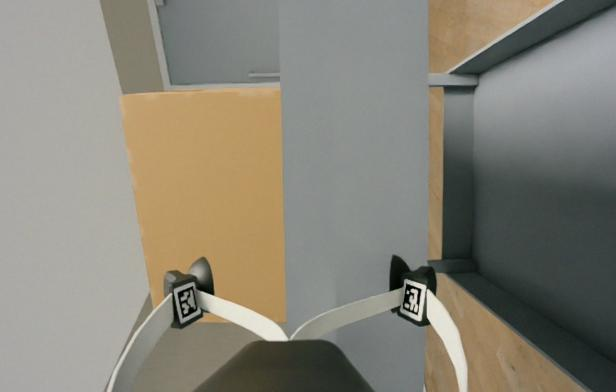

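Scene clock: 164.73 s.
move: r2 moving
r1: as last shown
r1.lidar_m: 0.88 0.88 1.11 2.58 2.70 2.06 1.96 2.03 2.22 2.11 1.20 0.84
r1.motor_effort: lift_m=+24(24) arm_m=-4(4) wheel_0=+2(2) wheel_1=+1(1) wheel_2=+0(0)
r1.servo_current: wrist_yaw_rad=46(65) wrist_pitch_rad=46(52) wrist_roll_rad=46(59) gripper_m=46(46)
r1.wrist_depth_mm: - 134 - - - - - / - 122 135 - - - - / - 125 158 - - - - / 108 135 211 - - - - / 214 - - - - - - / - - 194 - 187 - - / 1537 1576 1499 153 1576 1430 1618
r2.base_odometry: x=-1.111 y=-0.048 heading=-2.359
r2.turned_by_wheels: +0.000
r2.turned_by_imu: +0.000
r2.base_tilt: forward=-0.7 right=+0.1
r2.lidar_m: 0.41 2.74 2.61 2.71 2.48 2.40 2.48 2.19 2.12 2.18 3.02 0.43
r2.base_status: not commanded
r2.joint_positions: lift_m=+0.686 arm_m=+0.000 wrist_yaw_rad=-0.002 wrist_pitch_rad=+0.003 wrist_roll_rad=+1.568 gripper_m=+0.106
r2.joint_status: gripper_m moving
r2.measured_speeds: all 0
r2.motor_effort: lift_m=+20(20) arm_m=+7(7) wheel_0=+5(5) wheel_1=+3(4) wheel_2=-8(8)
r2.servo_current: wrist_yaw_rad=46(59) wrist_pitch_rad=39(46) wrist_roll_rad=52(52) gripper_m=124(124)
r2.contact_limits: translate_m 0.1
r2.hand_pose: x=+0.4589 y=-0.0880 z=+0.8631 quat_wxyz=(+0.708, +0.706, +0.000, -0.002) (m; r2's base frame)
r2.wrist_depth_mm: - - - 172 229 1708 - / - - - 175 232 778 - / - 445 439 177 236 - - / - - 459 179 238 - - / - - 480 182 241 - - / - - 197 183 195 - - / - - - - - 1756 496
pictures: none
No camera images: "cameras" was empty.

Scene clock: 166.40 s.
earlier move: r2 done
r1.base_odometry: x=-1.217 y=+1.371 heading=-2.413
r1.turned_by_wheels: +0.000
r1.turned_by_imu: +0.000
r1.base_tilt: forward=-1.6 right=+1.2
r1.lidar_m: 0.88 0.93 1.14 2.60 2.69 2.06 1.95 2.06 2.24 2.12 1.22 0.85
r1.base_status: not commanded
r1.joint_positions: lift_m=+0.500 arm_m=+0.000 wrist_yaw_rad=+3.194 wrist_pitch_rad=+0.002 wrist_roll_rad=+0.000 gripper_m=+0.056
r1.joint_status: not commanded
r1.measured_speeds: all 0
r1.motor_effort: lift_m=+24(24) arm_m=-4(4) wheel_0=+1(2) wheel_1=+1(1) wheel_2=+0(0)
r1.servo_current: wrist_yaw_rad=52(72) wrist_pitch_rad=39(52) wrist_roll_rad=52(65) gripper_m=39(46)
r1.hand_pose: x=-0.1216 y=+0.0722 z=+0.6772 quat_wxyz=(-0.026, -0.001, +0.000, +1.000) (m; r1's base frame)
r1.wrist_depth_mm: - 135 - - - - - / - 122 135 - - - - / - 125 158 - - - - / 108 135 211 - - - - / 214 - - - - - - / - - 194 - 188 - - / 1576 1576 1499 153 1576 1499 1576
r2.base_odometry: x=-1.112 y=-0.048 heading=-2.359
r2.turned_by_wheels: +0.000
r2.turned_by_imu: +0.000
r2.base_tilt: forward=-0.6 right=+0.1
r2.lidar_m: 0.42 2.72 2.62 2.73 2.49 2.40 2.51 2.21 2.09 2.21 3.04 0.42
r2.base_status: not commanded
r2.joint_positions: lift_m=+0.686 arm_m=+0.000 wrist_yaw_rad=+0.000 wrist_pitch_rad=+0.006 wrist_roll_rad=+1.568 gripper_m=-0.018
r2.joint_status: all done
r2.measured_speeds: all 0
r2.motor_effort: lift_m=+20(20) arm_m=-4(7) wheel_0=+2(5) wheel_1=+2(4) wheel_2=-1(8)
r2.servo_current: wrist_yaw_rad=52(59) wrist_pitch_rad=46(52) wrist_roll_rad=39(59) gripper_m=111(286)
r2.contact_limits: translate_m 0.1
r2.hand_pose: x=+0.4593 y=-0.0875 z=+0.8624 quat_wxyz=(+0.708, +0.706, +0.002, -0.002) (m; r2's base frame)
r2.wrist_depth_mm: - - - 163 220 1499 - / - - 433 165 224 798 - / - 433 430 168 228 820 - / - 459 452 229 232 842 - / - - 477 174 235 854 - / - - 186 177 180 554 - / - - - - 242 1708 484
wait: 1.67 of 3 s (r2 has come to rest)
pictures: r2_head_camera, r2_wrist_camera
Images, in order (width x height): r2_head_camera 420x560, r2_wrist_camera 616x392.

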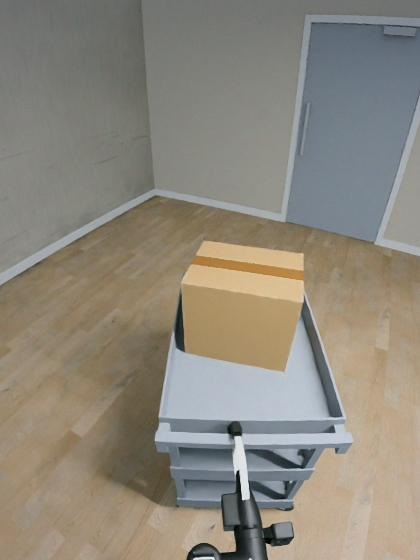

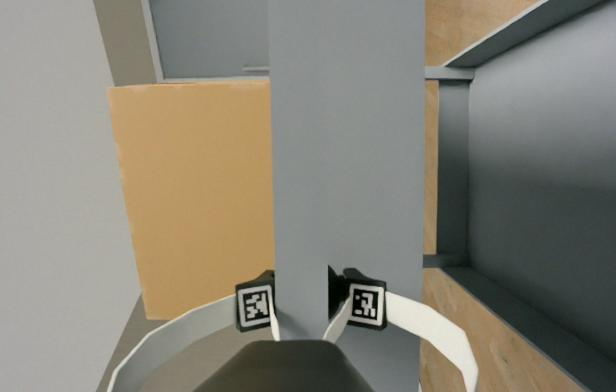

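Call:
move --blocking false --cameras '[]' --r1 '{"base":{"translate_m":0.6},"pace":"default","contact_limits":{"translate_m":0.5}}' --r2 '{"base":{"translate_m":-0.4},"pace":"slow","contact_limits":{"translate_m":0.4}}'

Call:
wait --seconds 4 --cameras '[]'

Call:
wait --seconds 4 --cameras '["r1_head_camera","r1_head_left_camera","r2_head_camera"]'

Scene clock: 198.47 s.
move: r1 moving; r2 moving
r1.base_odometry: x=-1.241 y=+1.350 heading=-2.413
r1.turned_by_wheels: +0.000
r1.turned_by_imu: +0.000
r1.base_tilt: forward=-1.6 right=+1.3
r1.lidar_m: 0.84 0.88 1.06 2.56 2.71 2.11 1.98 2.09 2.20 2.11 1.15 0.82
r1.base_status: translate_m moving
r1.joint_positions: lift_m=+0.500 arm_m=+0.000 wrist_yaw_rad=+3.194 wrist_pitch_rad=+0.002 wrist_roll_rad=+0.000 gripper_m=+0.056
r1.joint_status: not commanded
r1.measured_speeds: translate_m=+0.122 strafe_m=+0.000 rotate_rad=-0.002 lift_m=+0.000 arm_m=+0.000 wrist_yaw_rad=+0.000 wrist_pitch_rad=+0.000 wrist_roll_rad=+0.000
r1.motor_effort: lift_m=+24(24) arm_m=-4(4) wheel_0=+5(9) wheel_1=+5(6) wheel_2=-8(9)
r1.servo_current: wrist_yaw_rad=46(59) wrist_pitch_rad=39(52) wrist_roll_rad=46(59) gripper_m=39(46)
r1.contact_limits: translate_m 0.5
r1.hand_pose: x=-0.1216 y=+0.0722 z=+0.6772 quat_wxyz=(-0.026, -0.001, +0.000, +1.000) (m; r1's base frame)
r1.wrist_depth_mm: - 135 - - - - - / - 121 135 - - - - / - 124 155 - - - - / 109 135 208 - - - - / 212 - - - - - - / - - 194 - 187 - - / 220 1576 1430 153 1618 1499 1618
r2.base_odometry: x=-1.103 y=-0.039 heading=-2.359
r2.turned_by_wheels: +0.000
r2.turned_by_imu: +0.001
r2.base_tilt: forward=-0.6 right=+0.1
r2.lidar_m: 0.39 2.75 2.63 2.74 2.48 2.38 2.51 2.17 2.10 2.19 3.02 0.42
r2.base_status: translate_m moving
r2.joint_positions: lift_m=+0.686 arm_m=+0.000 wrist_yaw_rad=+0.002 wrist_pitch_rad=+0.006 wrist_roll_rad=+1.568 gripper_m=-0.018
r2.joint_status: not commanded
r2.measured_speeds: translate_m=-0.048 strafe_m=+0.000 rotate_rad=-0.002 lift_m=+0.000 arm_m=+0.000 wrist_yaw_rad=+0.006 wrist_pitch_rad=+0.000 wrist_roll_rad=+0.000
r2.motor_effort: lift_m=+20(20) arm_m=-4(4) wheel_0=-8(9) wheel_1=-9(9) wheel_2=+17(17)
r2.servo_current: wrist_yaw_rad=52(52) wrist_pitch_rad=39(52) wrist_roll_rad=59(59) gripper_m=111(124)
r2.contact_limits: translate_m 0.4
r2.hand_pose: x=+0.4595 y=-0.0867 z=+0.8624 quat_wxyz=(+0.708, +0.706, +0.003, -0.001) (m; r2's base frame)
r2.wrist_depth_mm: - - - 161 218 1618 - / - - 421 163 223 798 - / - 433 430 167 227 809 - / - 462 459 228 230 820 - / - - 477 174 235 - - / - - 186 176 180 1618 - / - - - - 242 1756 477
pictures: none
No camera images: "cameras" was empty.

Scene clock: 201.47 s.
earlier move: r1 done; r2 moving
r1.base_odometry: x=-1.665 y=+0.972 heading=-2.413
r1.turned_by_wheels: +0.000
r1.turned_by_imu: +0.000
r1.base_tilt: forward=-1.6 right=+1.3
r1.lidar_m: 0.27 0.31 0.42 0.81 2.69 2.69 2.57 2.64 2.22 1.07 0.32 0.31
r1.base_status: done
r1.joint_positions: lift_m=+0.500 arm_m=+0.000 wrist_yaw_rad=+3.194 wrist_pitch_rad=+0.002 wrist_roll_rad=+0.000 gripper_m=+0.056
r1.joint_status: not commanded
r1.measured_speeds: all 0
r1.motor_effort: lift_m=+24(24) arm_m=-4(4) wheel_0=+3(9) wheel_1=+2(9) wheel_2=+1(10)
r1.servo_current: wrist_yaw_rad=59(65) wrist_pitch_rad=46(52) wrist_roll_rad=46(72) gripper_m=46(52)
r1.contact_limits: translate_m 0.5
r1.hand_pose: x=-0.1216 y=+0.0722 z=+0.6772 quat_wxyz=(-0.026, -0.001, +0.000, +1.000) (m; r1's base frame)
r1.wrist_depth_mm: - 135 - - - - - / - 122 135 - - - - / - 125 159 - - - - / 108 136 211 - - - - / 213 - - - - - - / - - 194 - 188 - - / 1499 1537 1537 153 1537 1464 1618
r2.base_odometry: x=-0.899 y=+0.164 heading=-2.359
r2.turned_by_wheels: +0.000
r2.turned_by_imu: +0.002
r2.base_tilt: forward=-0.6 right=+0.0
r2.lidar_m: 0.38 2.90 2.74 2.92 2.25 2.12 2.25 2.03 1.96 2.04 2.81 0.43
r2.base_status: translate_m moving
r2.joint_positions: lift_m=+0.686 arm_m=+0.000 wrist_yaw_rad=+0.006 wrist_pitch_rad=+0.006 wrist_roll_rad=+1.569 gripper_m=-0.019
r2.joint_status: not commanded
r2.measured_speeds: translate_m=-0.099 strafe_m=+0.000 rotate_rad=+0.000 lift_m=+0.000 arm_m=+0.000 wrist_yaw_rad=+0.000 wrist_pitch_rad=+0.000 wrist_roll_rad=+0.000
r2.motor_effort: lift_m=+20(20) arm_m=-4(5) wheel_0=+0(10) wheel_1=-6(9) wheel_2=+13(17)
r2.servo_current: wrist_yaw_rad=52(65) wrist_pitch_rad=46(52) wrist_roll_rad=39(59) gripper_m=98(124)
r2.contact_limits: translate_m 0.4
r2.hand_pose: x=+0.4599 y=-0.0856 z=+0.8624 quat_wxyz=(+0.708, +0.706, +0.004, +0.000) (m; r2's base frame)
r2.wrist_depth_mm: - - - 182 245 1661 1160 / - - - 181 242 1661 - / - 442 445 179 240 866 - / - 455 449 179 238 842 - / - 466 462 177 236 842 - / - - 188 176 180 - - / - - 484 - 234 1618 -
wait: 3.00 of 4 s (r1 has come to rest)
pictures: none
No camera images: "cameras" was empty.

Scene clock: 203.27 s.
earlier move: r2 done
r1.base_odometry: x=-1.665 y=+0.972 heading=-2.413
r1.turned_by_wheels: +0.000
r1.turned_by_imu: +0.000
r1.base_tilt: forward=-1.6 right=+1.3
r1.lidar_m: 0.28 0.29 0.42 0.79 2.70 2.70 2.58 2.67 2.21 1.09 0.32 0.30
r1.base_status: done
r1.joint_positions: lift_m=+0.500 arm_m=+0.000 wrist_yaw_rad=+3.194 wrist_pitch_rad=+0.002 wrist_roll_rad=+0.000 gripper_m=+0.056
r1.joint_status: not commanded
r1.measured_speeds: all 0
r1.motor_effort: lift_m=+24(24) arm_m=-4(4) wheel_0=+3(9) wheel_1=+2(9) wheel_2=+1(10)
r1.servo_current: wrist_yaw_rad=39(65) wrist_pitch_rad=39(52) wrist_roll_rad=59(72) gripper_m=39(52)
r1.contact_limits: translate_m 0.5
r1.hand_pose: x=-0.1216 y=+0.0722 z=+0.6772 quat_wxyz=(-0.026, -0.001, +0.000, +1.000) (m; r1's base frame)
r1.wrist_depth_mm: - 135 - - - - - / - 122 135 - - - - / - 125 160 - - - - / 108 135 211 - - - - / 213 - - - - - - / - - 194 - 187 - - / 1576 1537 1537 153 1618 1464 1661
r2.base_odometry: x=-0.828 y=+0.234 heading=-2.359
r2.turned_by_wheels: +0.000
r2.turned_by_imu: +0.001
r2.base_tilt: forward=-0.7 right=+0.1
r2.lidar_m: 0.38 2.93 2.77 2.89 2.13 2.05 2.14 2.01 1.90 2.00 2.75 0.45
r2.base_status: done
r2.joint_positions: lift_m=+0.686 arm_m=+0.000 wrist_yaw_rad=+0.006 wrist_pitch_rad=+0.006 wrist_roll_rad=+1.569 gripper_m=-0.019
r2.joint_status: not commanded
r2.measured_speeds: all 0
r2.motor_effort: lift_m=+20(20) arm_m=-4(5) wheel_0=+0(10) wheel_1=-5(9) wheel_2=+11(17)
r2.servo_current: wrist_yaw_rad=59(65) wrist_pitch_rad=46(52) wrist_roll_rad=52(59) gripper_m=98(124)
r2.contact_limits: translate_m 0.4
r2.hand_pose: x=+0.4599 y=-0.0856 z=+0.8624 quat_wxyz=(+0.708, +0.706, +0.004, +0.000) (m; r2's base frame)
r2.wrist_depth_mm: - - - 253 257 1661 1160 / - - - 190 252 1756 - / - - 449 186 247 788 - / - 455 452 182 243 866 - / - 462 459 180 238 831 - / - 466 189 175 180 - - / - - 469 - 230 - -
wait: 1.80 of 4 s (r2 has come to rest)
pictures: r1_head_camera, r1_head_left_camera, r2_head_camera
Images, in order (width x height): r1_head_camera 420x560, r1_head_left_camera 420x672, r2_head_camera 420x560.

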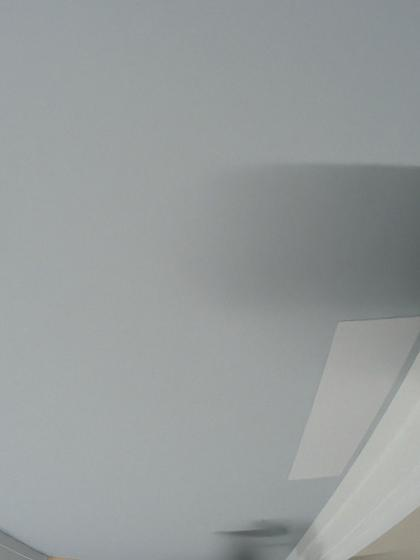

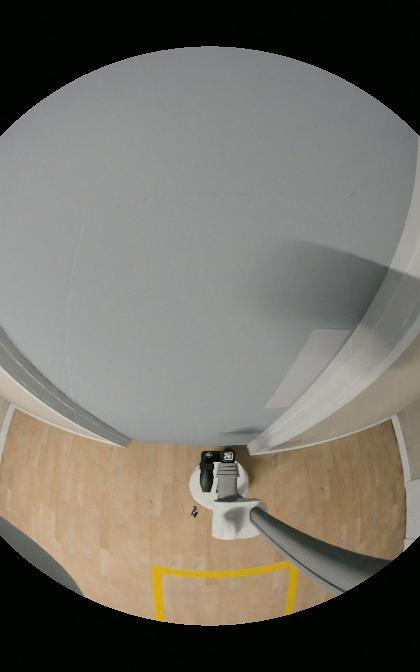

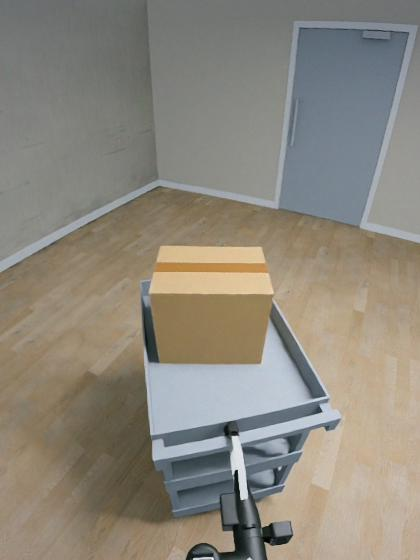

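Call:
move --blocking false --cameras '["r1_head_camera","r2_head_camera"]'

Scene clock: 225.30 s.
r1.base_odometry: x=-1.665 y=+0.972 heading=-2.413
r1.turned_by_wheels: +0.000
r1.turned_by_imu: +0.000
r1.base_tilt: forward=-1.6 right=+1.3
r1.lidar_m: 0.28 0.31 0.42 0.79 2.71 2.71 2.56 2.67 2.19 1.04 0.30 0.31
r1.base_status: done
r1.joint_positions: lift_m=+0.500 arm_m=+0.000 wrist_yaw_rad=+3.194 wrist_pitch_rad=+0.002 wrist_roll_rad=+0.000 gripper_m=+0.056
r1.joint_status: not commanded
r1.measured_speeds: all 0
r1.motor_effort: lift_m=+24(24) arm_m=-4(4) wheel_0=+3(9) wheel_1=+2(9) wheel_2=+1(10)
r1.servo_current: wrist_yaw_rad=39(65) wrist_pitch_rad=46(52) wrist_roll_rad=39(72) gripper_m=39(52)
r1.contact_limits: translate_m 0.5
r1.hand_pose: x=-0.1216 y=+0.0722 z=+0.6772 quat_wxyz=(-0.026, -0.001, +0.000, +1.000) (m; r1's base frame)
r1.wrist_depth_mm: - 134 - - - - - / - 122 135 - - - - / - 125 159 - - - - / 108 135 212 - - - - / 213 - - - - - - / - - 194 - 187 - - / 1499 1537 1576 153 1576 1464 1661
r2.base_odometry: x=-0.828 y=+0.234 heading=-2.359
r2.turned_by_wheels: +0.000
r2.turned_by_imu: +0.000
r2.base_tilt: forward=-0.6 right=+0.0
r2.lidar_m: 0.36 2.94 2.80 2.90 2.14 2.04 2.17 1.98 1.90 2.01 2.77 0.46
r2.base_status: done
r2.joint_positions: lift_m=+0.686 arm_m=+0.000 wrist_yaw_rad=+0.006 wrist_pitch_rad=+0.006 wrist_roll_rad=+1.569 gripper_m=-0.019
r2.joint_status: not commanded
r2.measured_speeds: all 0
r2.motor_effort: lift_m=+20(20) arm_m=-4(5) wheel_0=+0(10) wheel_1=-5(9) wheel_2=+11(17)
r2.servo_current: wrist_yaw_rad=46(65) wrist_pitch_rad=46(52) wrist_roll_rad=46(59) gripper_m=98(124)
r2.contact_limits: translate_m 0.4
r2.hand_pose: x=+0.4599 y=-0.0856 z=+0.8624 quat_wxyz=(+0.708, +0.706, +0.004, +0.000) (m; r2's base frame)
r2.wrist_depth_mm: - - - 254 258 1618 1205 / - - - 190 251 1756 - / - - 449 185 247 788 - / - 455 452 182 243 842 - / - 459 455 179 237 831 - / - 466 188 175 180 - - / - - 469 - 230 - -
pictures: r1_head_camera, r2_head_camera
Images, in order (width x height): r1_head_camera 420x560, r2_head_camera 420x560.

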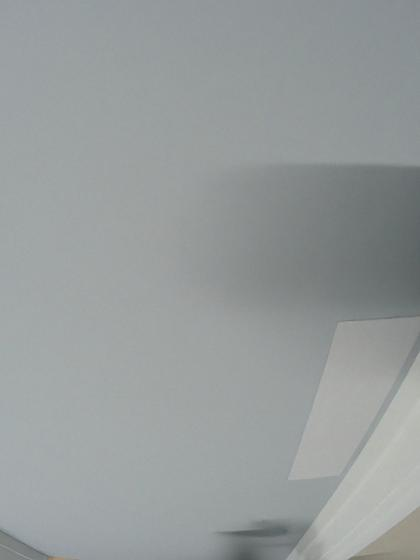

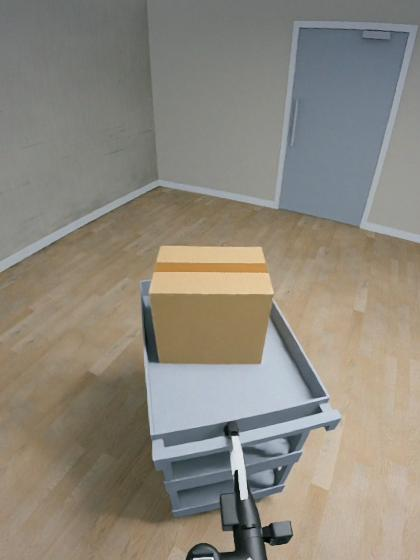

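Call:
move --r1 '{"base":{"translate_m":0.6,"strafe_m":0.3},"pace":"slow","contact_limits":{"translate_m":0.8}}' --r2 '{"base":{"translate_m":-0.35},"pace":"slow","contact_limits":{"translate_m":0.4}}' --blocking false --cameras '[]'

Call:
wait --seconds 4 --cameras '[]'

Call:
wait --seconds 6 --cameras '["r1_head_camera","r1_head_left_camera","r2_head_camera"]'

Scene clock: 236.70 s.
move: r1 moving; r2 moving
r1.base_odometry: x=-1.670 y=+0.959 heading=-2.412
r1.turned_by_wheels: +0.000
r1.turned_by_imu: +0.000
r1.base_tilt: forward=-1.6 right=+1.3
r1.lidar_m: 0.27 0.28 0.40 0.80 2.72 2.71 2.59 2.68 2.21 1.00 0.33 0.30
r1.base_status: translate_m moving; strafe_m moving
r1.joint_positions: lift_m=+0.500 arm_m=+0.000 wrist_yaw_rad=+3.194 wrist_pitch_rad=+0.002 wrist_roll_rad=+0.000 gripper_m=+0.056
r1.joint_status: not commanded
r1.measured_speeds: translate_m=+0.048 strafe_m=+0.024 rotate_rad=+0.000 lift_m=+0.000 arm_m=+0.000 wrist_yaw_rad=+0.000 wrist_pitch_rad=+0.000 wrist_roll_rad=+0.000
r1.motor_effort: lift_m=+24(24) arm_m=-4(4) wheel_0=+4(7) wheel_1=+5(8) wheel_2=-4(7)
r1.servo_current: wrist_yaw_rad=39(65) wrist_pitch_rad=46(46) wrist_roll_rad=39(59) gripper_m=39(46)
r1.contact_limits: translate_m 0.8
r1.hand_pose: x=-0.1216 y=+0.0722 z=+0.6772 quat_wxyz=(-0.026, -0.001, +0.000, +1.000) (m; r1's base frame)
r1.wrist_depth_mm: - 134 - - - - - / - 122 135 - - - - / - 125 159 - - - - / 108 135 211 - - - - / 213 - - - - - - / - - 194 - 187 - - / 1464 1537 1499 153 1499 1464 1576
r2.base_odometry: x=-0.819 y=+0.243 heading=-2.358
r2.turned_by_wheels: +0.001
r2.turned_by_imu: +0.001
r2.base_tilt: forward=-0.7 right=+0.1
r2.lidar_m: 0.36 2.98 2.81 2.90 2.12 2.04 2.15 1.96 1.89 1.96 2.78 0.45
r2.base_status: translate_m moving
r2.joint_positions: lift_m=+0.686 arm_m=+0.000 wrist_yaw_rad=+0.006 wrist_pitch_rad=+0.006 wrist_roll_rad=+1.569 gripper_m=-0.019
r2.joint_status: not commanded
r2.measured_speeds: translate_m=-0.048 strafe_m=+0.000 rotate_rad=+0.003 lift_m=+0.000 arm_m=+0.000 wrist_yaw_rad=+0.000 wrist_pitch_rad=+0.000 wrist_roll_rad=+0.000
r2.motor_effort: lift_m=+20(20) arm_m=-4(4) wheel_0=-4(4) wheel_1=-5(8) wheel_2=+15(17)
r2.servo_current: wrist_yaw_rad=39(52) wrist_pitch_rad=46(46) wrist_roll_rad=46(59) gripper_m=91(104)
r2.contact_limits: translate_m 0.4
r2.hand_pose: x=+0.4599 y=-0.0856 z=+0.8624 quat_wxyz=(+0.708, +0.706, +0.004, +0.000) (m; r2's base frame)
r2.wrist_depth_mm: - - - 195 259 1618 1229 / - - - 191 253 1808 - / - - 452 186 247 778 - / - 452 452 182 243 831 - / - 452 459 180 238 831 - / - 466 187 175 179 - - / - - 469 - 230 - -
pictures: none
No camera images: "cameras" was empty.

Scene clock: 240.70 s.
earlier move: r1 moving; r2 moving
r1.base_odometry: x=-1.814 y=+0.595 heading=-2.413
r1.turned_by_wheels: +0.000
r1.turned_by_imu: -0.018
r1.base_tilt: forward=-1.6 right=+1.3
r1.lidar_m: 0.25 - 0.25 0.29 0.64 3.11 2.95 3.02 0.42 0.37 2.32 0.28
r1.base_status: translate_m moving; strafe_m moving
r1.joint_positions: lift_m=+0.500 arm_m=+0.000 wrist_yaw_rad=+3.204 wrist_pitch_rad=+0.002 wrist_roll_rad=+0.000 gripper_m=+0.056
r1.joint_status: not commanded
r1.measured_speeds: translate_m=+0.088 strafe_m=+0.045 rotate_rad=-0.003 lift_m=+0.000 arm_m=+0.000 wrist_yaw_rad=+0.000 wrist_pitch_rad=+0.000 wrist_roll_rad=+0.000
r1.motor_effort: lift_m=+24(24) arm_m=+8(8) wheel_0=+1(18) wheel_1=+15(20) wheel_2=-15(20)
r1.servo_current: wrist_yaw_rad=72(85) wrist_pitch_rad=39(52) wrist_roll_rad=46(78) gripper_m=39(52)
r1.contact_limits: translate_m 0.8
r1.hand_pose: x=-0.1227 y=+0.0692 z=+0.6772 quat_wxyz=(-0.031, -0.001, +0.000, +1.000) (m; r1's base frame)
r1.wrist_depth_mm: - - 132 - - - - / - - 132 - - - - / - 115 132 - - - - / - 133 181 - - - - / 198 - - - - - - / 214 - 193 - 187 - - / 213 1537 1499 153 1618 1499 1618
r2.base_odometry: x=-0.580 y=+0.481 heading=-2.358
r2.turned_by_wheels: +0.000
r2.turned_by_imu: +0.002
r2.base_tilt: forward=-0.7 right=+0.1
r2.lidar_m: 0.32 0.44 3.00 2.47 1.83 1.73 1.85 1.79 1.72 1.83 2.53 0.44
r2.base_status: translate_m moving
r2.joint_positions: lift_m=+0.686 arm_m=+0.000 wrist_yaw_rad=+0.006 wrist_pitch_rad=+0.006 wrist_roll_rad=+1.569 gripper_m=-0.019
r2.joint_status: not commanded
r2.measured_speeds: translate_m=-0.001 strafe_m=+0.000 rotate_rad=+0.000 lift_m=+0.000 arm_m=+0.000 wrist_yaw_rad=+0.000 wrist_pitch_rad=+0.000 wrist_roll_rad=+0.000
r2.motor_effort: lift_m=+20(20) arm_m=-4(4) wheel_0=+1(6) wheel_1=-3(8) wheel_2=+8(17)
r2.servo_current: wrist_yaw_rad=52(65) wrist_pitch_rad=52(52) wrist_roll_rad=39(72) gripper_m=98(104)
r2.contact_limits: translate_m 0.4
r2.hand_pose: x=+0.4599 y=-0.0856 z=+0.8624 quat_wxyz=(+0.708, +0.707, +0.004, +0.000) (m; r2's base frame)
r2.wrist_depth_mm: - - - 301 325 343 343 / - - - 282 294 1618 492 / - - - 265 276 1661 - / - - 466 198 257 809 - / - 459 459 187 243 831 - / - 449 187 175 180 - - / - - 436 - 221 - -
wait: 4.00 s; no rest
pictures: none
No camera images: "cameras" was empty.

Scene clock: 240.97 s.
earlier move: r1 moving; r2 done
r1.base_odometry: x=-1.824 y=+0.570 heading=-2.412
r1.turned_by_wheels: +0.000
r1.turned_by_imu: -0.002
r1.base_tilt: forward=-1.6 right=+1.3
r1.lidar_m: 0.25 - 0.25 0.29 0.59 3.12 2.99 3.05 0.41 0.38 2.34 0.29
r1.base_status: translate_m moving; strafe_m moving
r1.joint_positions: lift_m=+0.500 arm_m=+0.000 wrist_yaw_rad=+3.204 wrist_pitch_rad=+0.002 wrist_roll_rad=+0.000 gripper_m=+0.056
r1.joint_status: not commanded
r1.measured_speeds: translate_m=+0.090 strafe_m=+0.045 rotate_rad=-0.002 lift_m=+0.000 arm_m=+0.000 wrist_yaw_rad=+0.000 wrist_pitch_rad=+0.000 wrist_roll_rad=+0.000
r1.motor_effort: lift_m=+24(24) arm_m=+8(8) wheel_0=+4(18) wheel_1=+14(20) wheel_2=-15(20)
r1.servo_current: wrist_yaw_rad=65(85) wrist_pitch_rad=46(52) wrist_roll_rad=46(78) gripper_m=39(52)
r1.contact_limits: translate_m 0.8
r1.hand_pose: x=-0.1227 y=+0.0692 z=+0.6772 quat_wxyz=(-0.031, -0.001, +0.000, +1.000) (m; r1's base frame)
r1.wrist_depth_mm: - 132 131 - - - - / - - 132 - - - - / - 113 132 - - - - / - 133 183 - - - - / 200 - - - - - - / 208 - 194 - 187 - - / 214 1537 1618 153 1576 1499 1618
r2.base_odometry: x=-0.580 y=+0.481 heading=-2.358
r2.turned_by_wheels: +0.000
r2.turned_by_imu: +0.000
r2.base_tilt: forward=-0.6 right=+0.1
r2.lidar_m: 0.35 0.42 2.98 2.49 1.83 1.74 1.82 1.81 1.73 1.83 2.54 0.47
r2.base_status: done
r2.joint_positions: lift_m=+0.686 arm_m=+0.000 wrist_yaw_rad=+0.006 wrist_pitch_rad=+0.006 wrist_roll_rad=+1.569 gripper_m=-0.019
r2.joint_status: not commanded
r2.measured_speeds: all 0
r2.motor_effort: lift_m=+20(20) arm_m=-4(4) wheel_0=-1(6) wheel_1=-4(8) wheel_2=+8(17)
r2.servo_current: wrist_yaw_rad=59(65) wrist_pitch_rad=46(52) wrist_roll_rad=52(72) gripper_m=104(104)
r2.contact_limits: translate_m 0.4
r2.hand_pose: x=+0.4599 y=-0.0856 z=+0.8624 quat_wxyz=(+0.708, +0.707, +0.004, +0.000) (m; r2's base frame)
r2.wrist_depth_mm: - - - 303 324 343 343 / - - - 283 294 1661 496 / - - - 266 276 1708 - / - - 466 197 256 820 - / - 455 455 187 243 842 - / - 449 187 174 180 - - / - - 439 - 221 - -
wait: 0.27 of 6 s (r2 has come to rest)
pictures: r1_head_camera, r1_head_left_camera, r2_head_camera
Images, in order (width x height): r1_head_camera 420x560, r1_head_left_camera 420x672, r2_head_camera 420x560.

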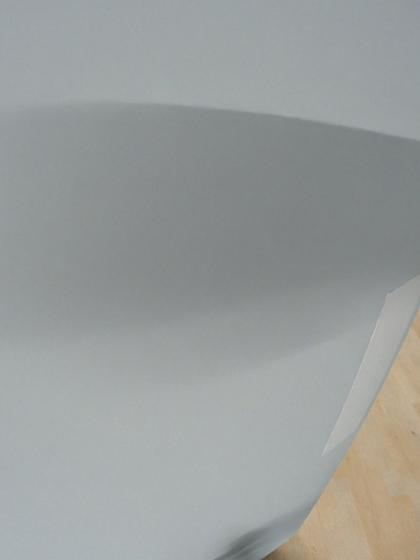

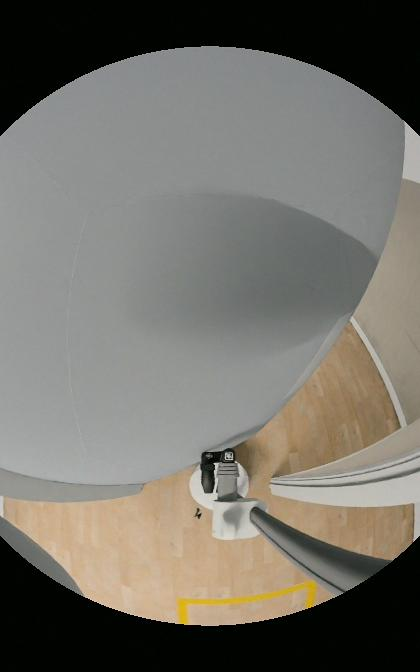

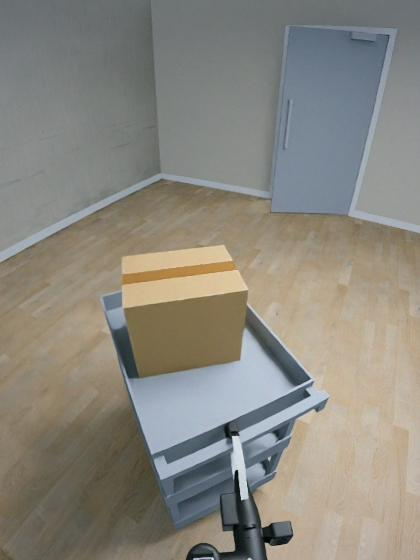

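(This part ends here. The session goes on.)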